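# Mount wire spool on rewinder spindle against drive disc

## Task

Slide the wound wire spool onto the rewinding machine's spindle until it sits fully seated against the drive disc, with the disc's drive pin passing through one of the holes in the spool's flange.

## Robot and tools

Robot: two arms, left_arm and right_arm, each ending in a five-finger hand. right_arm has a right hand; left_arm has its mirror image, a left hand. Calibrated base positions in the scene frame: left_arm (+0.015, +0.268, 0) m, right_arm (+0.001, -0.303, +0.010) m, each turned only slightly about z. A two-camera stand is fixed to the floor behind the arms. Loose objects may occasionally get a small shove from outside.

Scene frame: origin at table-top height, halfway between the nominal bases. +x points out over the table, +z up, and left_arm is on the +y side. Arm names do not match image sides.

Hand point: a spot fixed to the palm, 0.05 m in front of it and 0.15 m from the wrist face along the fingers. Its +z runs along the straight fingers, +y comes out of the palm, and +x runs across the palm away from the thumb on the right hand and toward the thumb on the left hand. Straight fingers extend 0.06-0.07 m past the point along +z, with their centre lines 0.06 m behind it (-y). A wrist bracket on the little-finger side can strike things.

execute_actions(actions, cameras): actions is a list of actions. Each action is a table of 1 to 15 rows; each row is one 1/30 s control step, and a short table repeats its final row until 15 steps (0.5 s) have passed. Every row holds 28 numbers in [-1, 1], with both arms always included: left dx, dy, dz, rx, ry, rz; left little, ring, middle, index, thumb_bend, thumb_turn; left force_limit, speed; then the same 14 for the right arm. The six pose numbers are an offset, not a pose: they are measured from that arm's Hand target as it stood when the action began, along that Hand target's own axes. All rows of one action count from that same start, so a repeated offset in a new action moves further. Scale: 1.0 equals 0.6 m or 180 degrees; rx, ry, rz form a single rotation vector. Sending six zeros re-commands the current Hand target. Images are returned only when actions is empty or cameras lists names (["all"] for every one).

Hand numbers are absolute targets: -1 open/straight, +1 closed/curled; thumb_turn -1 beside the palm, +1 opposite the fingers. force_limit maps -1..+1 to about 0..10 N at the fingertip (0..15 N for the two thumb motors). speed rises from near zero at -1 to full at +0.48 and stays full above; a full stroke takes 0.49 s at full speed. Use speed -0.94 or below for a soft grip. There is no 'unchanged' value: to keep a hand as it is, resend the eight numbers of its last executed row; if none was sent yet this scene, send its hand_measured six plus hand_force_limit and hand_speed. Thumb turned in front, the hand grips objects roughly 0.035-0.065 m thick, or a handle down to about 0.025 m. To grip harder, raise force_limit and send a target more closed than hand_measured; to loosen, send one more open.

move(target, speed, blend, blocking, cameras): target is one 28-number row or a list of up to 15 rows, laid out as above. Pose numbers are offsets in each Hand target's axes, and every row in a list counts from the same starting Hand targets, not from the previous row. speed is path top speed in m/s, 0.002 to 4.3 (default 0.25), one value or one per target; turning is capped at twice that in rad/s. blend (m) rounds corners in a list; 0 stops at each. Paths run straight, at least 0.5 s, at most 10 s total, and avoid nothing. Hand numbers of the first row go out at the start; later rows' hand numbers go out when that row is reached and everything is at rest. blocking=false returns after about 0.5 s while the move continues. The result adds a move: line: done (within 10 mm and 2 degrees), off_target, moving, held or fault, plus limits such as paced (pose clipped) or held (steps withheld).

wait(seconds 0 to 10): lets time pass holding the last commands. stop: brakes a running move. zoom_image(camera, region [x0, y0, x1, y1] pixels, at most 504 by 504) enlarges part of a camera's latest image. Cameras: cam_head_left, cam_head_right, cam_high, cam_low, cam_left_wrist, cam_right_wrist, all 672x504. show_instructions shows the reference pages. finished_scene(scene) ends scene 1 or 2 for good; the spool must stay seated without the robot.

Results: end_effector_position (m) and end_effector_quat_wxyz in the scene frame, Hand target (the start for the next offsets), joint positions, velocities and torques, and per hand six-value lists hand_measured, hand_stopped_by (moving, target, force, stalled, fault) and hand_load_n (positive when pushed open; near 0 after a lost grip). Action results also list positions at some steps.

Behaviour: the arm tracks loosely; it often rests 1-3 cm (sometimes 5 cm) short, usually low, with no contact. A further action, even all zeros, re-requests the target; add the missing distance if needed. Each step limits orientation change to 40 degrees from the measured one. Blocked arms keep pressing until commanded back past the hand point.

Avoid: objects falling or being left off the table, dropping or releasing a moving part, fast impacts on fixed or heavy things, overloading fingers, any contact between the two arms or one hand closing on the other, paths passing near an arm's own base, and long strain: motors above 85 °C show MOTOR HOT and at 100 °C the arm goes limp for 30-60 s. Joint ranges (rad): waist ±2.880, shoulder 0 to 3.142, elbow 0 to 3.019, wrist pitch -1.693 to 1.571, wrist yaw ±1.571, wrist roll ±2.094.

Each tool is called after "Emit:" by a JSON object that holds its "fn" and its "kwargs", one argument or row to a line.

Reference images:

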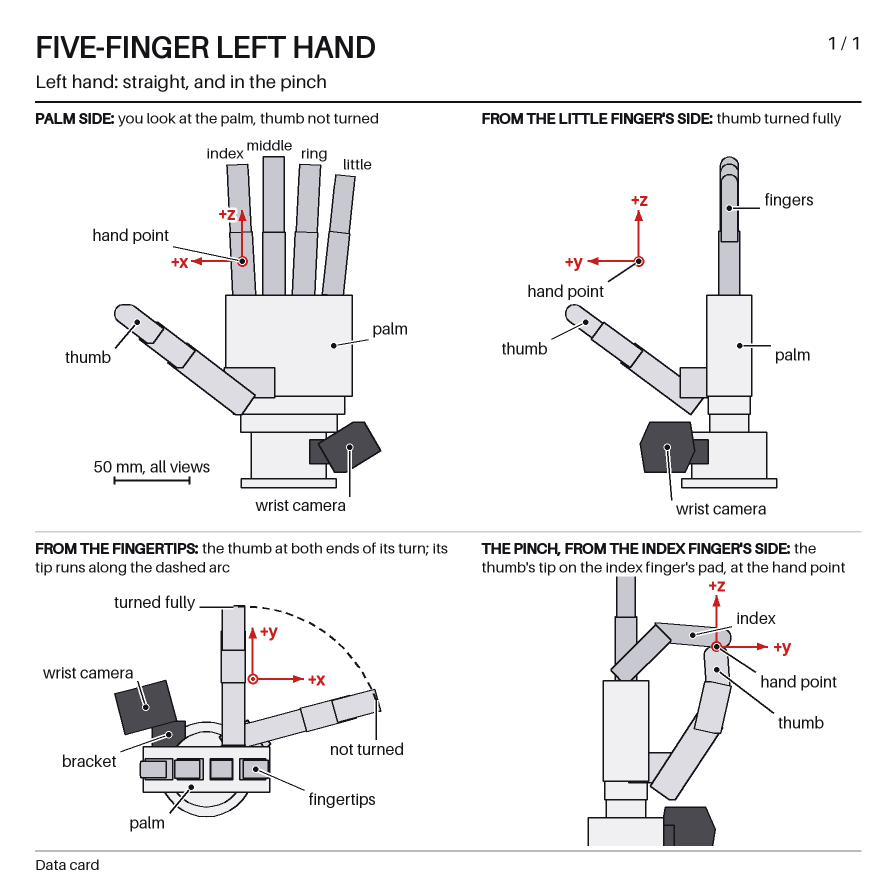

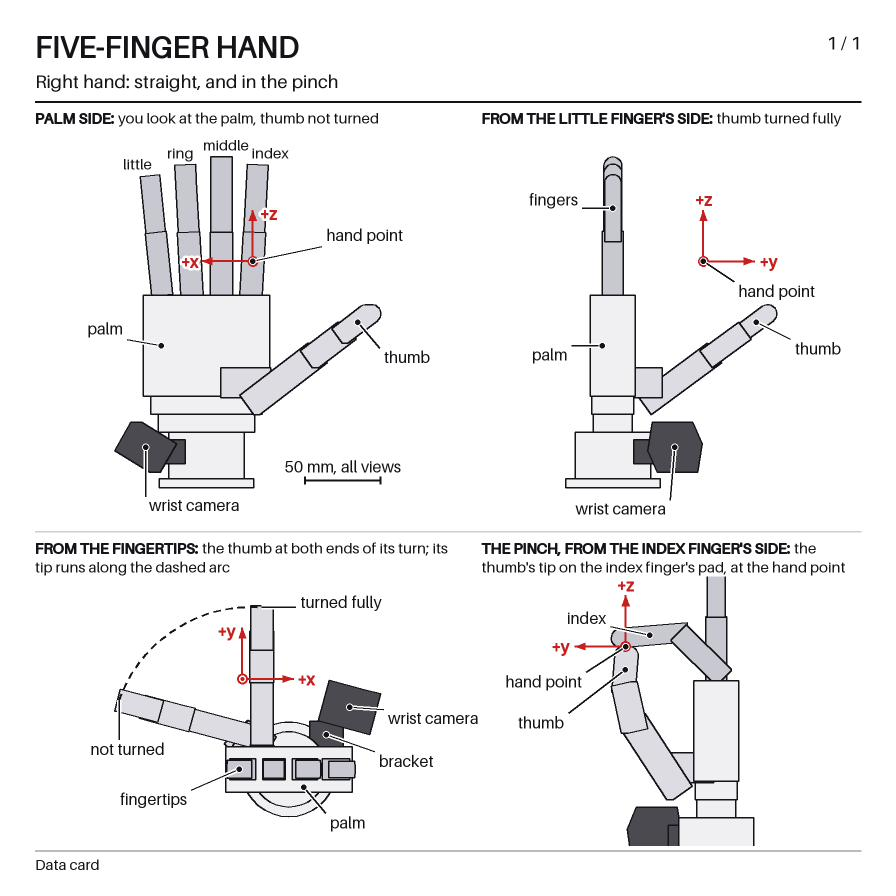

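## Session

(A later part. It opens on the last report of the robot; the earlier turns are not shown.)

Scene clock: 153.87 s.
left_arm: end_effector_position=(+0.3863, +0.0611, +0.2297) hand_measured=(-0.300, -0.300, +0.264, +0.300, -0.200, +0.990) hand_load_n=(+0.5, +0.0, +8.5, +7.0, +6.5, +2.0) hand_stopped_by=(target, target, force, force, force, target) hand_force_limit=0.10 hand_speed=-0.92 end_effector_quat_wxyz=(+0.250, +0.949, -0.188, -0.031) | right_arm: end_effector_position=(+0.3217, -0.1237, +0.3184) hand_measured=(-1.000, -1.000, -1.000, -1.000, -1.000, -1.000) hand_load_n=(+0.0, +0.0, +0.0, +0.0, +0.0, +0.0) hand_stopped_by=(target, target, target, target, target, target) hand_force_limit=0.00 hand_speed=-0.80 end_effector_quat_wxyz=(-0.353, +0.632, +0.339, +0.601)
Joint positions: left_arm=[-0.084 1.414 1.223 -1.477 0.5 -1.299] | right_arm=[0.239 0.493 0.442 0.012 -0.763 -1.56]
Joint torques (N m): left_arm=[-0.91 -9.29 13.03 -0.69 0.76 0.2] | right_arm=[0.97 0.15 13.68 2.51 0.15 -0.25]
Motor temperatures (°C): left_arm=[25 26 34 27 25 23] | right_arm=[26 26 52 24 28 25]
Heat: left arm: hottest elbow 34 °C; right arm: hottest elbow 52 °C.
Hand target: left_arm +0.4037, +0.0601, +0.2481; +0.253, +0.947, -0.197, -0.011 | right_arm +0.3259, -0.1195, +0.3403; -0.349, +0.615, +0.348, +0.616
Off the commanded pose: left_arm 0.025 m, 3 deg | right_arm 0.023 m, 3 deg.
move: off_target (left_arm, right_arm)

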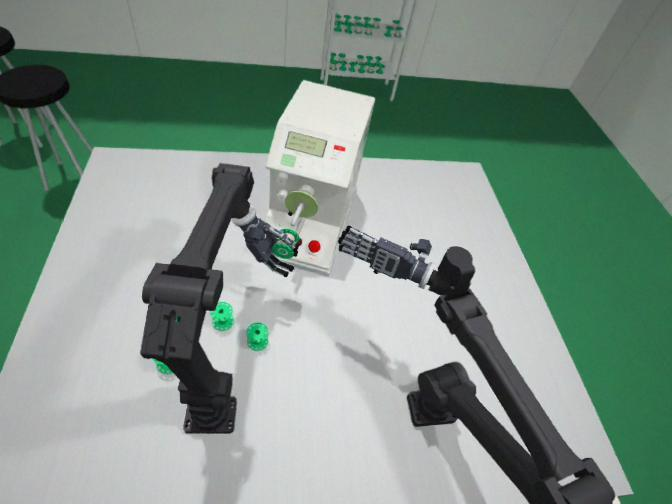

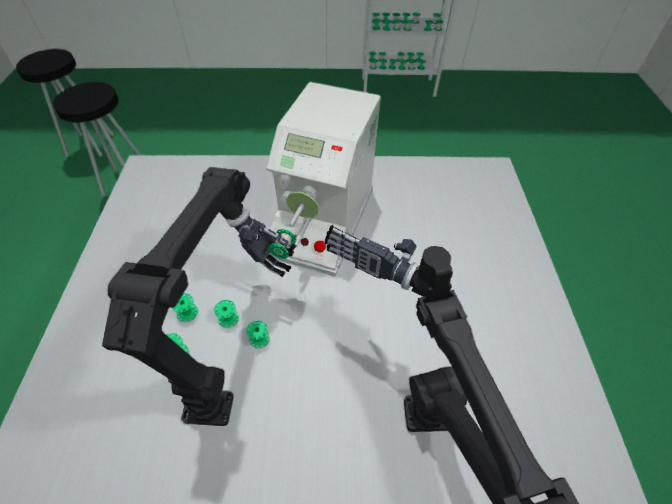

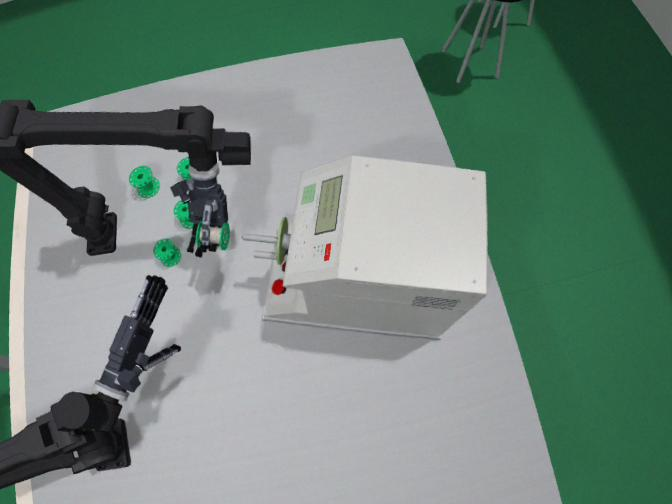

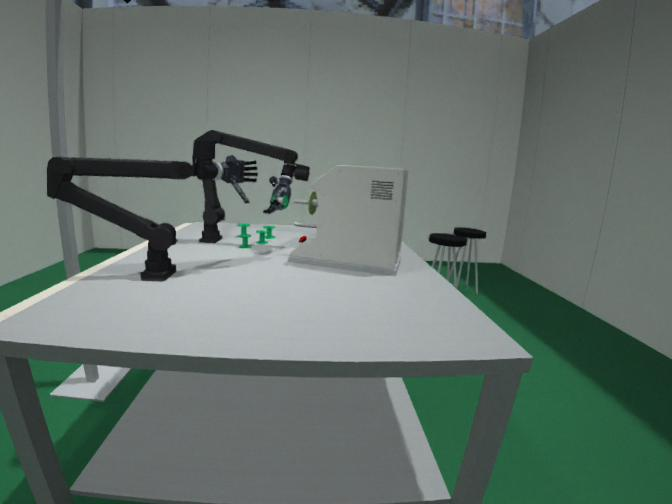

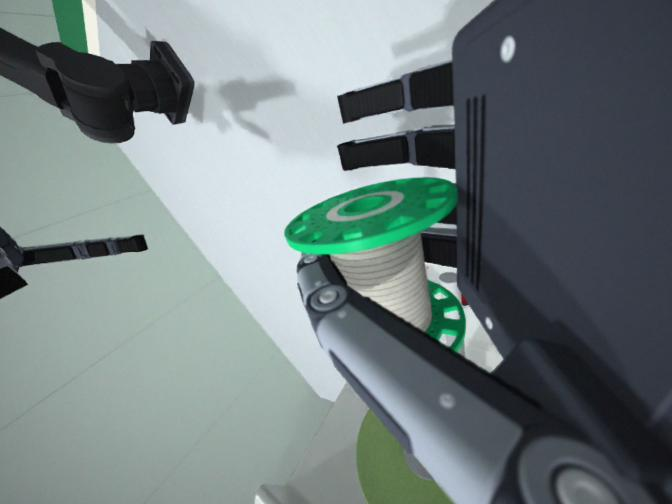

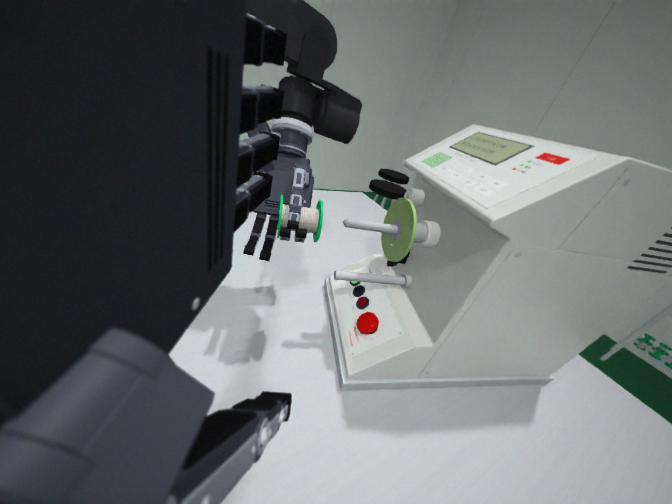

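Emit:
{"fn": "move", "kwargs": {
  "target": [0.0445,-0.0064,-0.0072,0,0,0,-0.3,-0.3,0.5,0.52,-0.16,0.99,0.1,-0.92,0,0,0,0,0,0,-1,-1,-1,-1,-1,-1,0,-0.8],
  "speed": 0.05,
  "cameras": ["cam_right_wrist","cam_high","cam_low"]
}}

Emit:
{"fn": "zoom_image", "kwargs": {
  "camera": "cam_right_wrist",
  "region": [270, 160, 430, 280]
}}

Emit:
{"fn": "zoom_image", "kwargs": {
  "camera": "cam_high",
  "region": [180, 200, 300, 280]
}}

Emit:
{"fn": "zoom_image", "kwargs": {
  "camera": "cam_low",
  "region": [260, 170, 340, 230]
}}

Scene clock: 155.87 s.
left_arm: end_effector_position=(+0.4133, +0.0571, +0.2343) hand_measured=(-0.300, -0.300, +0.264, +0.300, -0.200, +0.990) hand_load_n=(+0.0, +0.0, +8.5, +7.0, +6.5, +1.5) hand_stopped_by=(target, target, force, force, force, target) hand_force_limit=0.10 hand_speed=-0.92 end_effector_quat_wxyz=(+0.250, +0.949, -0.188, -0.030) | right_arm: end_effector_position=(+0.3218, -0.1237, +0.3184) hand_measured=(-1.000, -1.000, -1.000, -1.000, -1.000, -1.000) hand_load_n=(+0.0, +0.0, +0.0, +0.0, +0.0, +0.0) hand_stopped_by=(target, target, target, target, target, target) hand_force_limit=0.00 hand_speed=-0.80 end_effector_quat_wxyz=(-0.353, +0.632, +0.339, +0.601)
Joint positions: left_arm=[-0.084 1.481 1.305 -1.49 0.501 -1.299] | right_arm=[0.239 0.493 0.442 0.012 -0.763 -1.56]
Joint torques (N m): left_arm=[-1.26 -10.29 13.11 -0.66 0.75 0.16] | right_arm=[0.97 0.15 13.7 2.5 0.15 -0.26]
Heat: left arm: hottest elbow 34 °C; right arm: hottest elbow 52 °C.
Hand target: left_arm +0.4302, +0.0550, +0.2523; +0.253, +0.947, -0.197, -0.011 | right_arm +0.3260, -0.1195, +0.3403; -0.349, +0.615, +0.348, +0.615
Off the commanded pose: left_arm 0.025 m, 2 deg | right_arm 0.023 m, 3 deg.
move: off_target (left_arm, right_arm)
Images, in order (width x height): cam_high 672x504, cam_low 672x504, cam_right_wrist 672x504.

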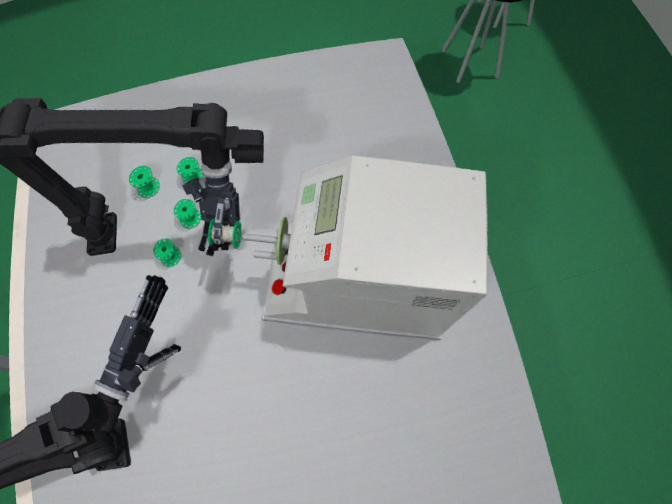

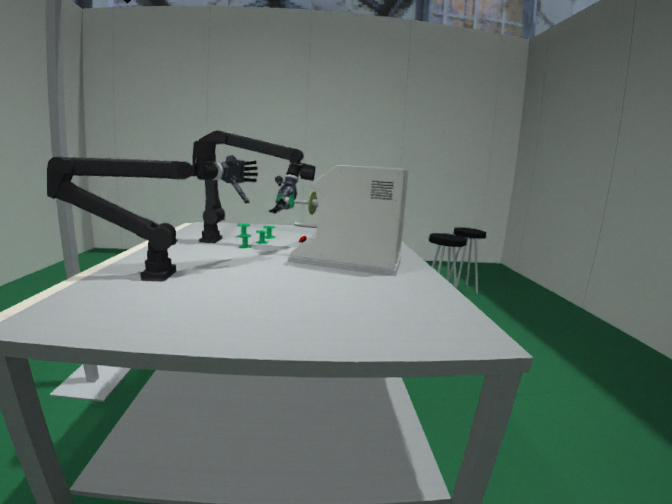

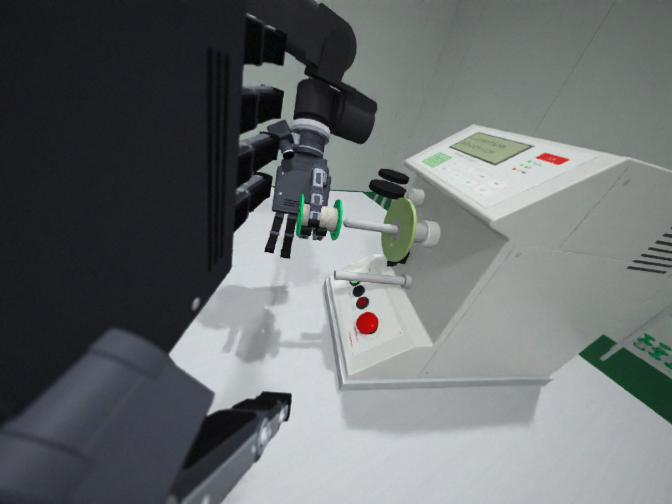

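Scaled by 3.150 from the camera's 672x504 image, which has a finer 960x720 frame.

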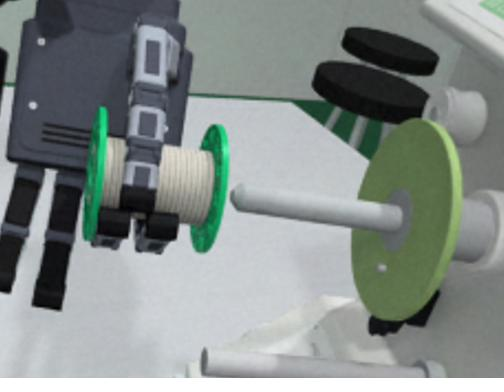

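Scaled by 4.200 from the camera's 672x504 image, which has a finer 960x720 frame.

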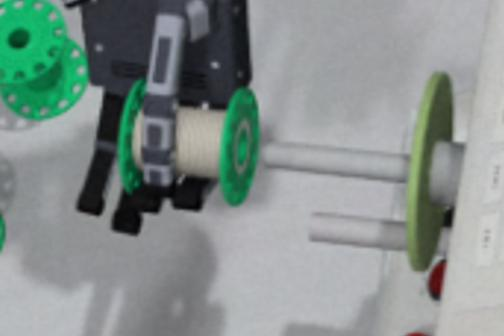

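Scaled by 6.300 from the camera's 672x504 image, which has a finer 960x720 frame.

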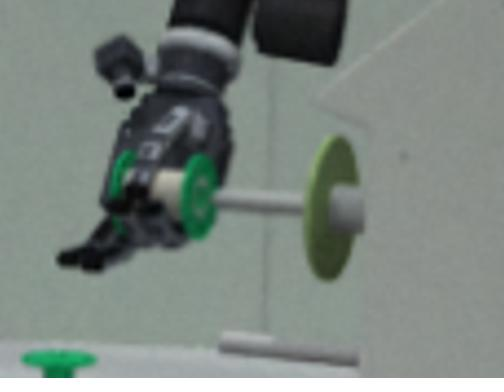

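Emit:
{"fn": "move", "kwargs": {
  "target": [0.0147,0.0003,0.0053,0,0,0,-0.3,-0.3,0.5,0.52,-0.16,0.99,0.1,-0.92,0,0,0,0,0,0,-1,-1,-1,-1,-1,-1,0,-0.8],
  "speed": 0.04,
  "cameras": ["cam_right_wrist","cam_high","cam_low"]
}}

Emit:
{"fn": "zoom_image", "kwargs": {
  "camera": "cam_right_wrist",
  "region": [270, 160, 430, 280]
}}

Emit:
{"fn": "zoom_image", "kwargs": {
  "camera": "cam_high",
  "region": [180, 200, 300, 280]
}}

Emit:
{"fn": "zoom_image", "kwargs": {
  "camera": "cam_low",
  "region": [260, 170, 340, 230]
}}

Scene clock: 157.30 s.
left_arm: end_effector_position=(+0.4205, +0.0559, +0.2325) hand_measured=(-0.300, -0.300, +0.264, +0.300, -0.200, +0.990) hand_load_n=(+0.0, +0.0, +8.5, +7.0, +6.5, +1.5) hand_stopped_by=(target, target, force, force, force, target) hand_force_limit=0.10 hand_speed=-0.92 end_effector_quat_wxyz=(+0.251, +0.949, -0.188, -0.032) | right_arm: end_effector_position=(+0.3218, -0.1237, +0.3184) hand_measured=(-1.000, -1.000, -1.000, -1.000, -1.000, -1.000) hand_load_n=(+0.0, +0.0, +0.5, +0.0, +0.0, +0.0) hand_stopped_by=(target, target, target, target, target, target) hand_force_limit=0.00 hand_speed=-0.80 end_effector_quat_wxyz=(-0.353, +0.632, +0.339, +0.601)
Joint positions: left_arm=[-0.084 1.502 1.324 -1.49 0.502 -1.299] | right_arm=[0.239 0.493 0.442 0.012 -0.763 -1.56]
Joint torques (N m): left_arm=[-1.96 -10.58 13.05 -0.38 0.76 0.07] | right_arm=[0.97 0.15 13.7 2.5 0.15 -0.27]
Heat: left arm: hottest elbow 34 °C; right arm: hottest elbow 52 °C.
Hand target: left_arm +0.4378, +0.0500, +0.2502; +0.253, +0.947, -0.197, -0.011 | right_arm +0.3260, -0.1195, +0.3403; -0.349, +0.615, +0.348, +0.615
Off the commanded pose: left_arm 0.026 m, 3 deg | right_arm 0.023 m, 3 deg.
move: off_target (left_arm, right_arm)
Images, in order (width x height): cam_high 672x504, cam_low 672x504, cam_right_wrist 672x504.

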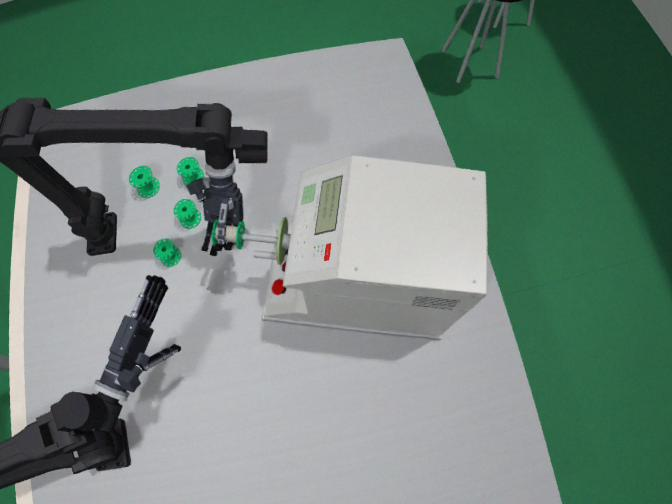

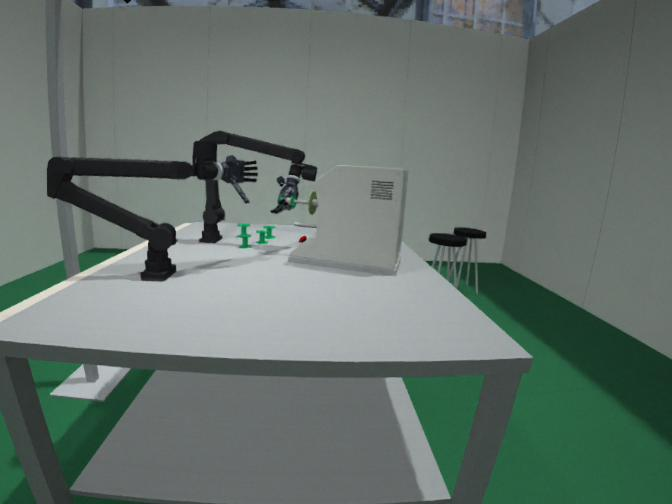

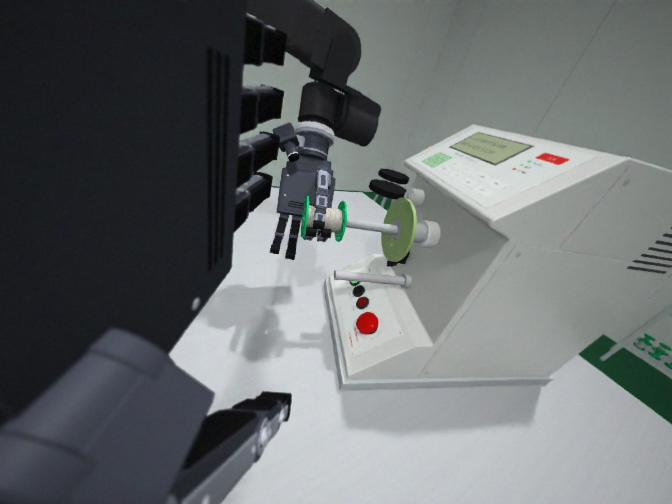

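Scaled by 3.150 from the camera's 672x504 image, which has a finer 960x720 frame.

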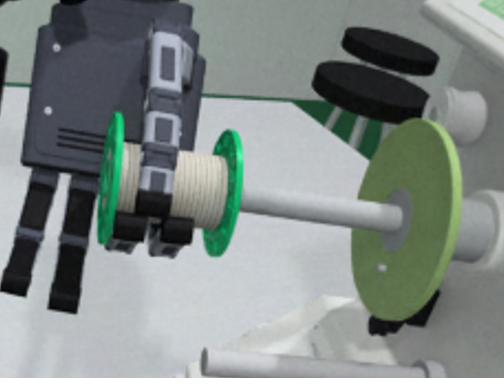

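Scaled by 4.200 from the camera's 672x504 image, which has a finer 960x720 frame.

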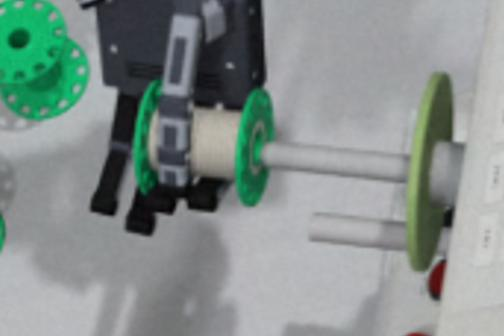

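Scaled by 6.300 from the camera's 672x504 image, which has a finer 960x720 frame.

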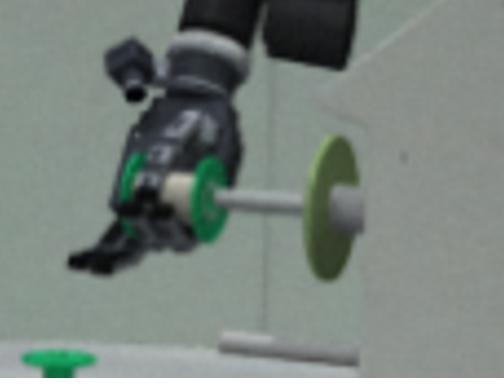

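Emit:
{"fn": "move", "kwargs": {
  "target": [0.0028,0.0069,0.0003,0,0,0,-0.3,-0.3,0.5,0.52,-0.16,0.99,0.1,-0.92,0,0,0,0,0,0,-1,-1,-1,-1,-1,-1,0,-0.8],
  "speed": 0.04,
  "cameras": ["cam_right_wrist","cam_high","cam_low"]
}}

Emit:
{"fn": "zoom_image", "kwargs": {
  "camera": "cam_right_wrist",
  "region": [290, 180, 410, 270]
}}

Emit:
{"fn": "zoom_image", "kwargs": {
  "camera": "cam_high",
  "region": [200, 210, 290, 270]
}}

Emit:
{"fn": "zoom_image", "kwargs": {
  "camera": "cam_low",
  "region": [270, 180, 330, 225]
}}

Scene clock: 158.77 s.
left_arm: end_effector_position=(+0.4210, +0.0533, +0.2348) hand_measured=(-0.300, -0.300, +0.264, +0.300, -0.200, +0.990) hand_load_n=(+0.0, +0.0, +8.5, +7.0, +6.5, +2.0) hand_stopped_by=(target, target, force, force, force, target) hand_force_limit=0.10 hand_speed=-0.92 end_effector_quat_wxyz=(+0.251, +0.949, -0.191, -0.029) | right_arm: end_effector_position=(+0.3218, -0.1237, +0.3184) hand_measured=(-1.000, -1.000, -1.000, -1.000, -1.000, -1.000) hand_load_n=(+0.0, +0.0, +0.0, +0.0, +0.0, +0.0) hand_stopped_by=(target, target, target, target, target, target) hand_force_limit=0.00 hand_speed=-0.80 end_effector_quat_wxyz=(-0.353, +0.632, +0.339, +0.601)
Joint positions: left_arm=[-0.089 1.502 1.33 -1.49 0.503 -1.299] | right_arm=[0.239 0.493 0.442 0.012 -0.763 -1.56]
Joint torques (N m): left_arm=[-2.2 -10.64 13.01 -0.38 0.75 -0.05] | right_arm=[0.97 0.15 13.7 2.5 0.14 -0.27]
Heat: left arm: hottest elbow 35 °C; right arm: hottest elbow 52 °C.
Hand target: left_arm +0.4378, +0.0461, +0.2522; +0.253, +0.947, -0.197, -0.011 | right_arm +0.3260, -0.1195, +0.3403; -0.349, +0.615, +0.348, +0.615
Off the commanded pose: left_arm 0.025 m, 2 deg | right_arm 0.023 m, 3 deg.
move: off_target (left_arm, right_arm)
Images, in order (width x height): cam_high 672x504, cam_low 672x504, cam_right_wrist 672x504.

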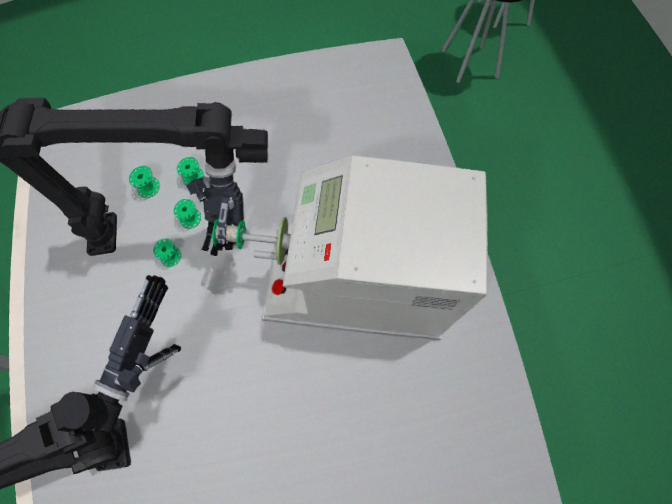

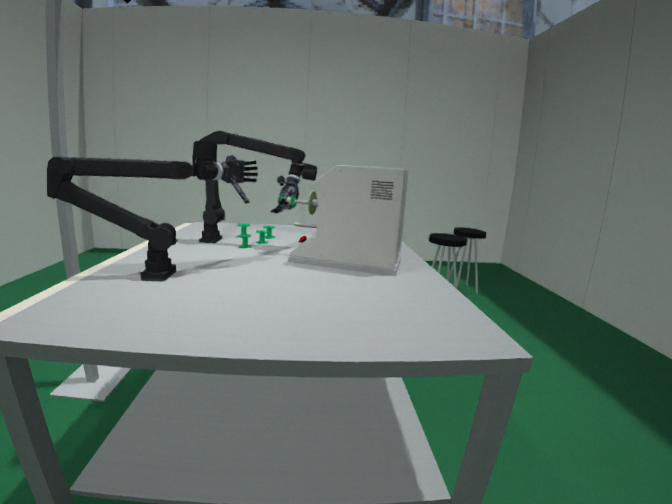

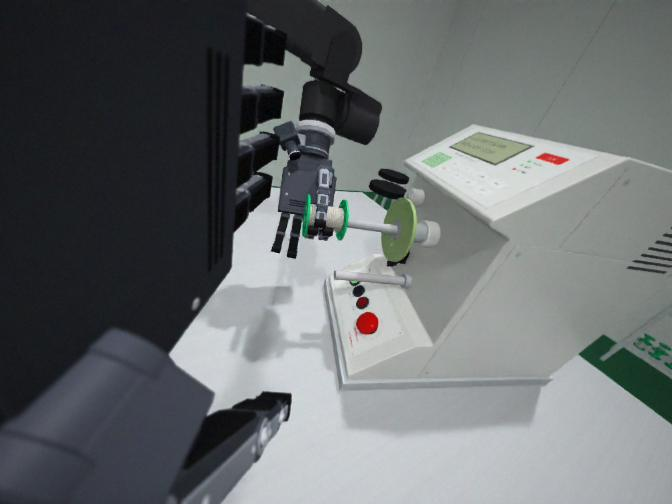

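Scaled by 4.200 from the camera's 672x504 image, which has a finer 960x720 frame.

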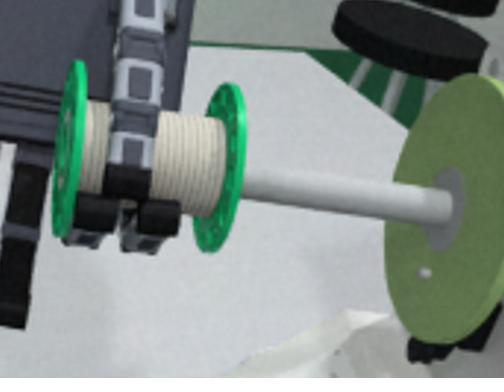

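Scaled by 5.600 from the camera's 672x504 image, which has a finer 960x720 frame.

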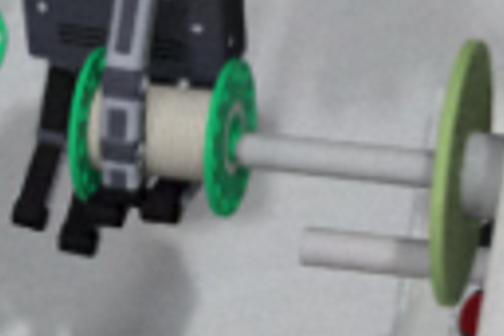

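Scaled by 8.400 from the camera's 672x504 image, which has a finer 960x720 frame.

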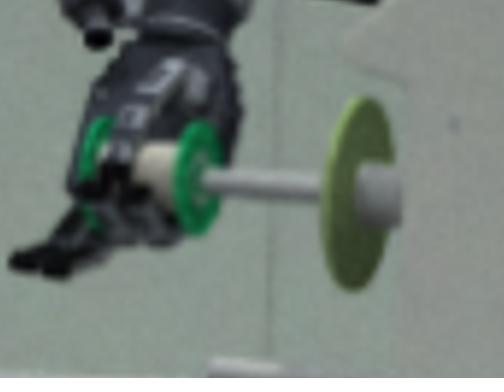

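Emit:
{"fn": "zoom_image", "kwargs": {
  "camera": "cam_right_wrist",
  "region": [300, 190, 400, 265]
}}

Emit:
{"fn": "zoom_image", "kwargs": {
  "camera": "cam_low",
  "region": [275, 185, 325, 222]
}}

Emit:
{"fn": "zoom_image", "kwargs": {
  "camera": "cam_high",
  "region": [205, 215, 265, 260]
}}

Scaled by 5.040 from the camera's 672x504 image, which has a finer 960x720 frame.

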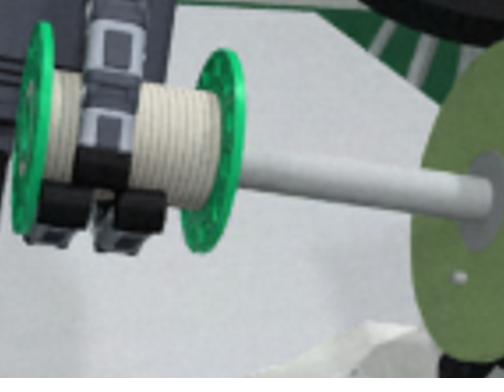

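Scaled by 10.080 from the camera's 672x504 image, which has a finer 960x720 frame.

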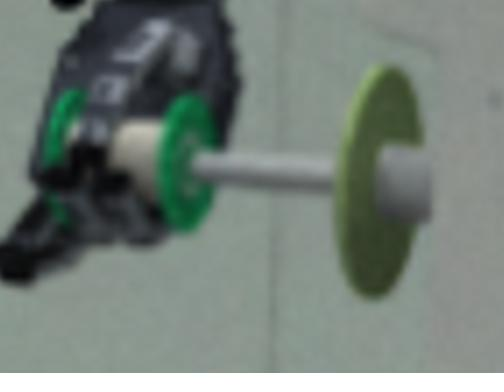

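Scaled by 8.400 from the camera's 672x504 image, which has a finer 960x720 frame.

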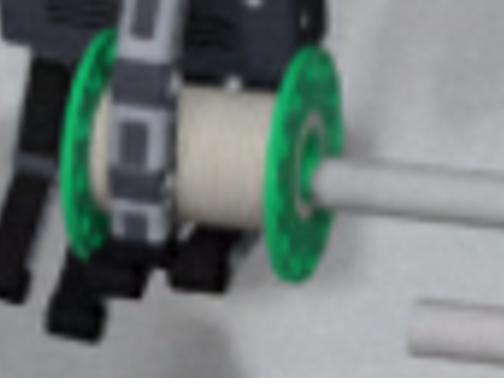

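Emit:
{"fn": "execute_actions", "kwargs": {
  "actions": [],
  "cameras": ["cam_left_wrist","cam_head_left","cam_head_right"]
}}

Emit:
{"fn": "zoom_image", "kwargs": {
  "camera": "cam_left_wrist",
  "region": [270, 150, 490, 370]
}}

Emit:
{"fn": "zoom_image", "kwargs": {
  "camera": "cam_head_right",
  "region": [250, 180, 330, 260]
}}

Emit:
{"fn": "zoom_image", "kwargs": {
  "camera": "cam_head_left",
  "region": [250, 180, 330, 260]
}}

Scene clock: 161.43 s.
left_arm: end_effector_position=(+0.4210, +0.0533, +0.2348) hand_measured=(-0.300, -0.300, +0.264, +0.300, -0.200, +0.990) hand_load_n=(+0.0, +0.0, +8.5, +7.0, +7.0, +1.5) hand_stopped_by=(target, target, force, force, force, target) hand_force_limit=0.10 hand_speed=-0.92 end_effector_quat_wxyz=(+0.251, +0.949, -0.191, -0.029) | right_arm: end_effector_position=(+0.3218, -0.1237, +0.3184) hand_measured=(-1.000, -1.000, -1.000, -1.000, -1.000, -1.000) hand_load_n=(+0.0, +0.0, +0.0, +0.0, +0.0, +0.0) hand_stopped_by=(target, target, target, target, target, target) hand_force_limit=0.00 hand_speed=-0.80 end_effector_quat_wxyz=(-0.353, +0.632, +0.339, +0.601)
Joint positions: left_arm=[-0.089 1.502 1.33 -1.49 0.503 -1.299] | right_arm=[0.239 0.493 0.442 0.012 -0.763 -1.56]
Joint velocities: within noise
Joint torques (N m): left_arm=[-2.37 -10.52 13.04 -0.39 0.76 -0.04] | right_arm=[0.97 0.15 13.68 2.5 0.15 -0.27]
Motor temperatures (°C): left_arm=[25 26 35 27 25 23] | right_arm=[26 26 51 24 27 25]
Heat: left arm: hottest elbow 35 °C; right arm: hottest elbow 51 °C.
Hand target: left_arm +0.4379, +0.0461, +0.2522; +0.253, +0.947, -0.197, -0.011 | right_arm +0.3260, -0.1195, +0.3403; -0.349, +0.615, +0.348, +0.615
Off the commanded pose: left_arm 0.025 m, 2 deg | right_arm 0.023 m, 3 deg.
Images, in order (width x height): cam_head_left 672x504, cam_head_right 672x504, cam_left_wrist 672x504.

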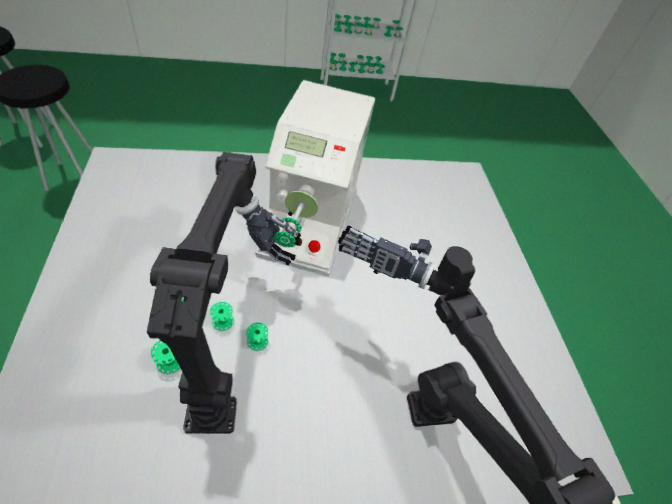

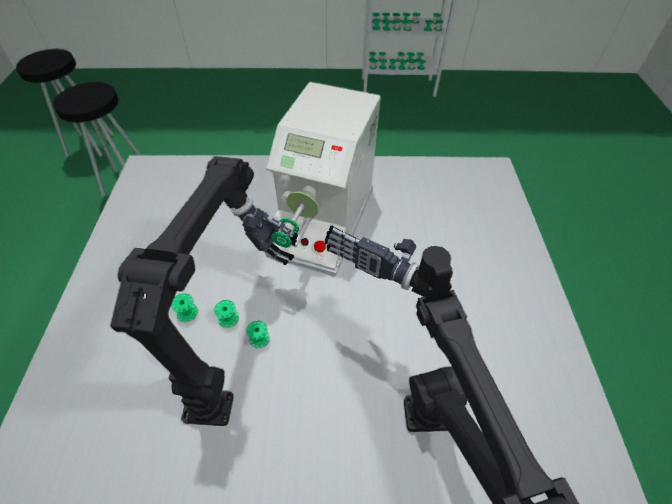

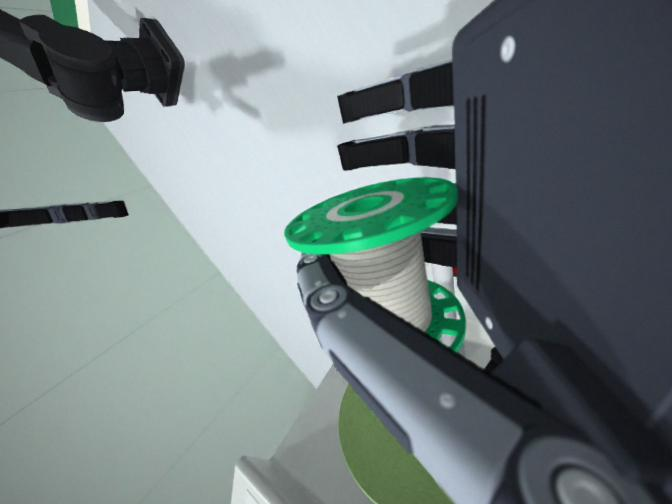

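Scaled by 2.291 from the camera's 672x504 image, which has a finer 960x720 frame.

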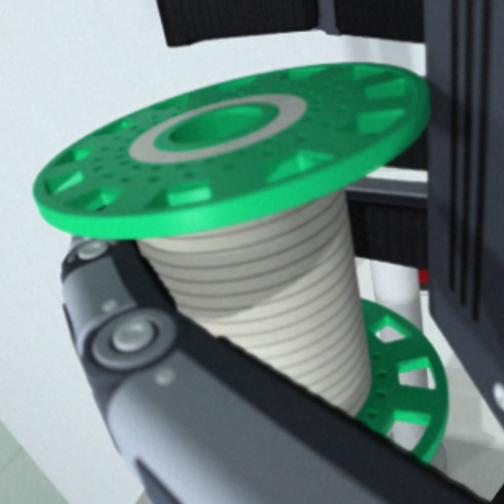

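Scaled by 6.300 from the camera's 672x504 image, which has a finer 960x720 frame.

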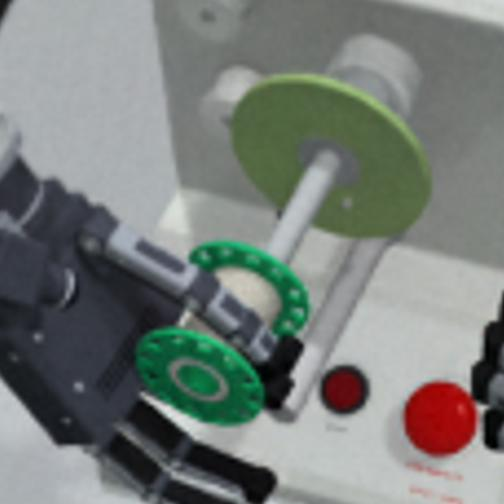

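Scaled by 6.300 from the camera's 672x504 image, which has a finer 960x720 frame.

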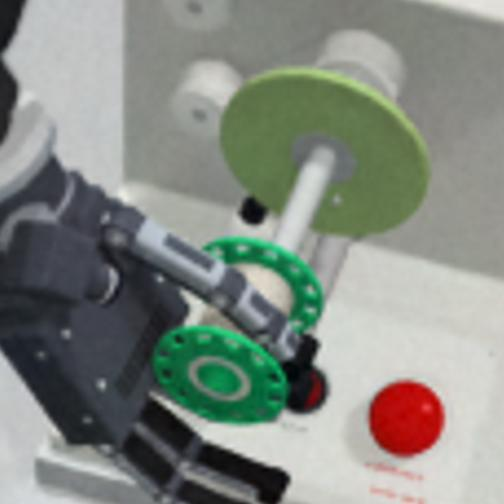

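Emit:
{"fn": "move", "kwargs": {
  "target": [-0.0028,0.0038,0.0062,0,0,0,-0.3,-0.3,0.5,0.52,-0.16,0.99,0.1,-0.92,0,0,0,0,0,0,-1,-1,-1,-1,-1,-1,0,-0.8],
  "speed": 0.04
}}

Scene clock: 163.33 s.
left_arm: end_effector_position=(+0.4194, +0.0500, +0.2349) hand_measured=(-0.300, -0.300, +0.264, +0.300, -0.200, +0.990) hand_load_n=(+0.0, +0.0, +8.5, +7.0, +6.5, +1.5) hand_stopped_by=(target, target, force, force, force, target) hand_force_limit=0.10 hand_speed=-0.92 end_effector_quat_wxyz=(+0.251, +0.948, -0.194, -0.031) | right_arm: end_effector_position=(+0.3218, -0.1237, +0.3184) hand_measured=(-1.000, -1.000, -1.000, -1.000, -1.000, -1.000) hand_load_n=(+0.0, +0.0, -0.5, +0.5, +0.0, +0.0) hand_stopped_by=(target, target, target, target, target, target) hand_force_limit=0.00 hand_speed=-0.80 end_effector_quat_wxyz=(-0.353, +0.632, +0.339, +0.601)
Joint positions: left_arm=[-0.097 1.502 1.33 -1.49 0.503 -1.301] | right_arm=[0.239 0.493 0.442 0.012 -0.763 -1.56]
Joint torques (N m): left_arm=[-2.14 -11.05 12.12 0.06 0.75 -0.06] | right_arm=[0.97 0.15 13.7 2.5 0.15 -0.27]
Heat: left arm: hottest elbow 35 °C; right arm: hottest elbow 51 °C.
Hand target: left_arm +0.4350, +0.0432, +0.2499; +0.253, +0.947, -0.197, -0.011 | right_arm +0.3260, -0.1195, +0.3403; -0.349, +0.615, +0.348, +0.615
Off the commanded pose: left_arm 0.023 m, 2 deg | right_arm 0.023 m, 3 deg.
move: off_target (left_arm, right_arm)

Emit:
{"fn": "execute_actions", "kwargs": {
  "actions": [],
  "cameras": ["cam_head_right","cam_high","cam_low","cam_right_wrist"]
}}

Emit:
{"fn": "zoom_image", "kwargs": {
  "camera": "cam_right_wrist",
  "region": [300, 190, 400, 265]
}}

Emit:
{"fn": "zoom_image", "kwargs": {
  "camera": "cam_low",
  "region": [275, 185, 325, 222]
}}

Emit:
{"fn": "zoom_image", "kwargs": {
  "camera": "cam_high",
  "region": [205, 215, 265, 260]
}}

Emit:
{"fn": "zoom_image", "kwargs": {
  "camera": "cam_head_right",
  "region": [260, 190, 320, 250]
}}

Scene clock: 163.57 s.
left_arm: end_effector_position=(+0.4195, +0.0500, +0.2349) hand_measured=(-0.300, -0.300, +0.264, +0.300, -0.200, +0.990) hand_load_n=(+0.0, +0.0, +8.5, +7.0, +6.5, +2.0) hand_stopped_by=(target, target, force, force, force, target) hand_force_limit=0.10 hand_speed=-0.92 end_effector_quat_wxyz=(+0.251, +0.948, -0.193, -0.031) | right_arm: end_effector_position=(+0.3218, -0.1237, +0.3184) hand_measured=(-1.000, -1.000, -1.000, -1.000, -1.000, -1.000) hand_load_n=(+0.0, +0.0, +0.5, +0.0, +0.0, +0.0) hand_stopped_by=(target, target, target, target, target, target) hand_force_limit=0.00 hand_speed=-0.80 end_effector_quat_wxyz=(-0.353, +0.632, +0.339, +0.601)
Joint positions: left_arm=[-0.097 1.502 1.33 -1.49 0.503 -1.302] | right_arm=[0.239 0.493 0.442 0.012 -0.763 -1.56]
Joint velocities: within noise
Joint torques (N m): left_arm=[-2.2 -10.93 12.12 0.09 0.76 -0.08] | right_arm=[0.97 0.09 13.7 2.5 0.15 -0.26]
Motor temperatures (°C): left_arm=[25 26 35 27 25 23] | right_arm=[26 26 51 24 27 25]
Heat: left arm: hottest elbow 35 °C; right arm: hottest elbow 51 °C.
Hand target: left_arm +0.4350, +0.0432, +0.2499; +0.253, +0.947, -0.197, -0.011 | right_arm +0.3260, -0.1195, +0.3403; -0.349, +0.615, +0.348, +0.615
Off the commanded pose: left_arm 0.023 m, 2 deg | right_arm 0.023 m, 3 deg.
Images, in order (width x height): cam_head_right 672x504, cam_high 672x504, cam_low 672x504, cam_right_wrist 672x504.

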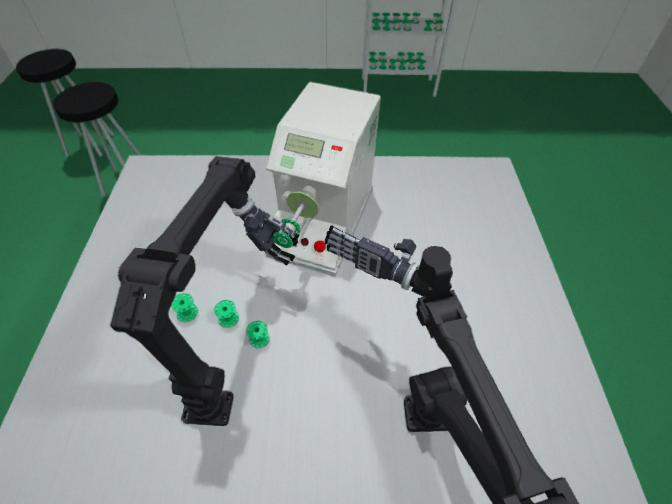

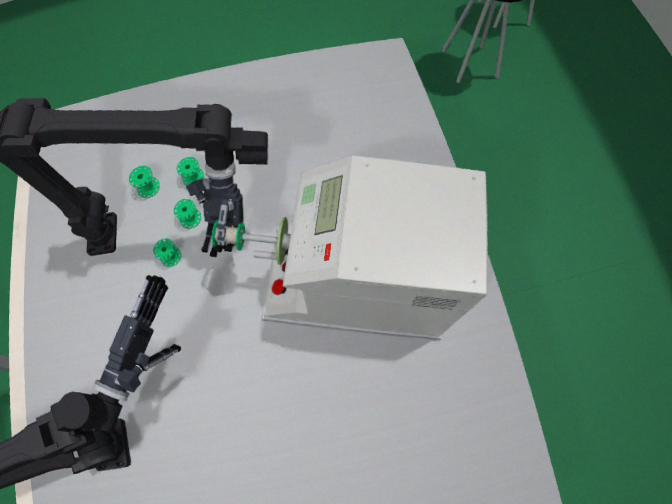

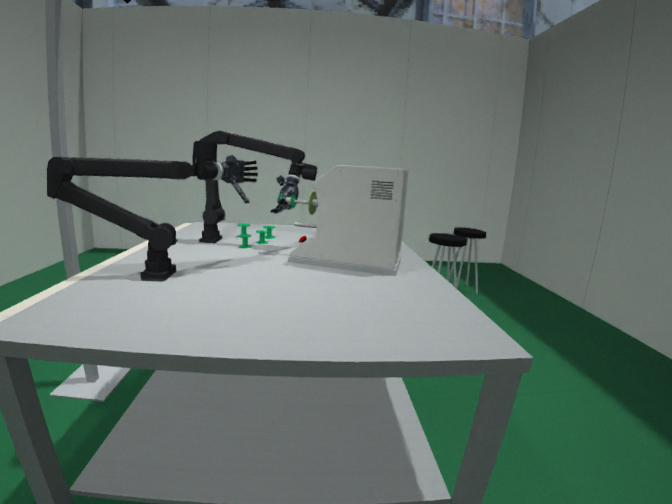

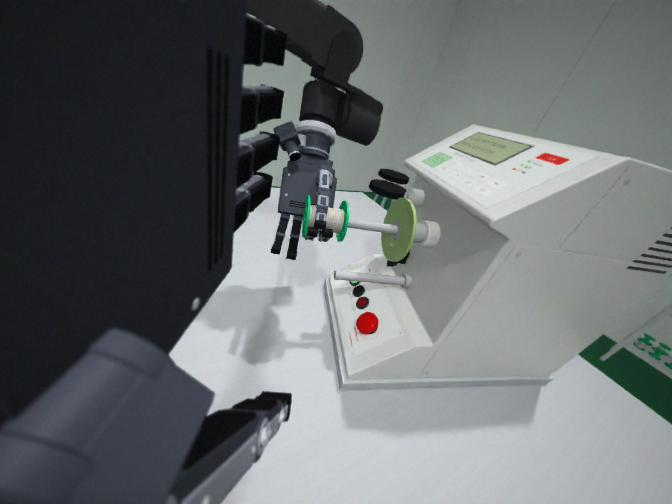

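Scaled by 5.040 from the camera's 672x504 image, which has a finer 960x720 frame.

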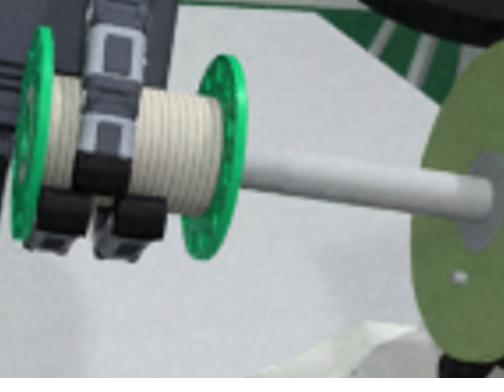

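Scaled by 10.080 from the camera's 672x504 image, which has a finer 960x720 frame.

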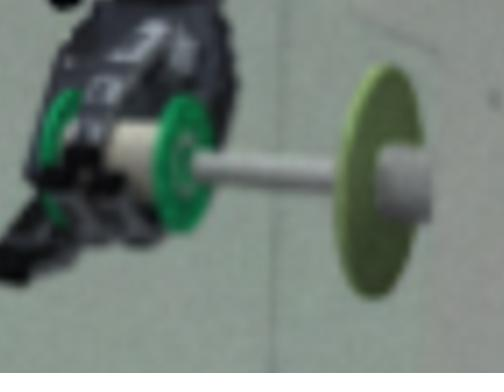

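Scaled by 8.400 from the camera's 672x504 image, which has a finer 960x720 frame.

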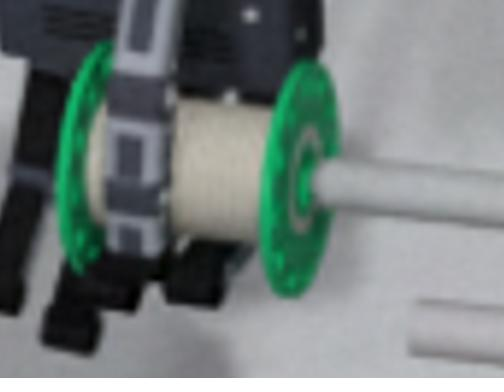

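Scaled by 8.400 from the camera's 672x504 image, which has a finer 960x720 frame.

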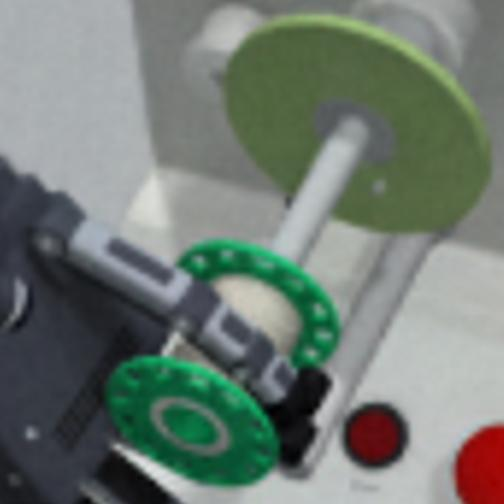

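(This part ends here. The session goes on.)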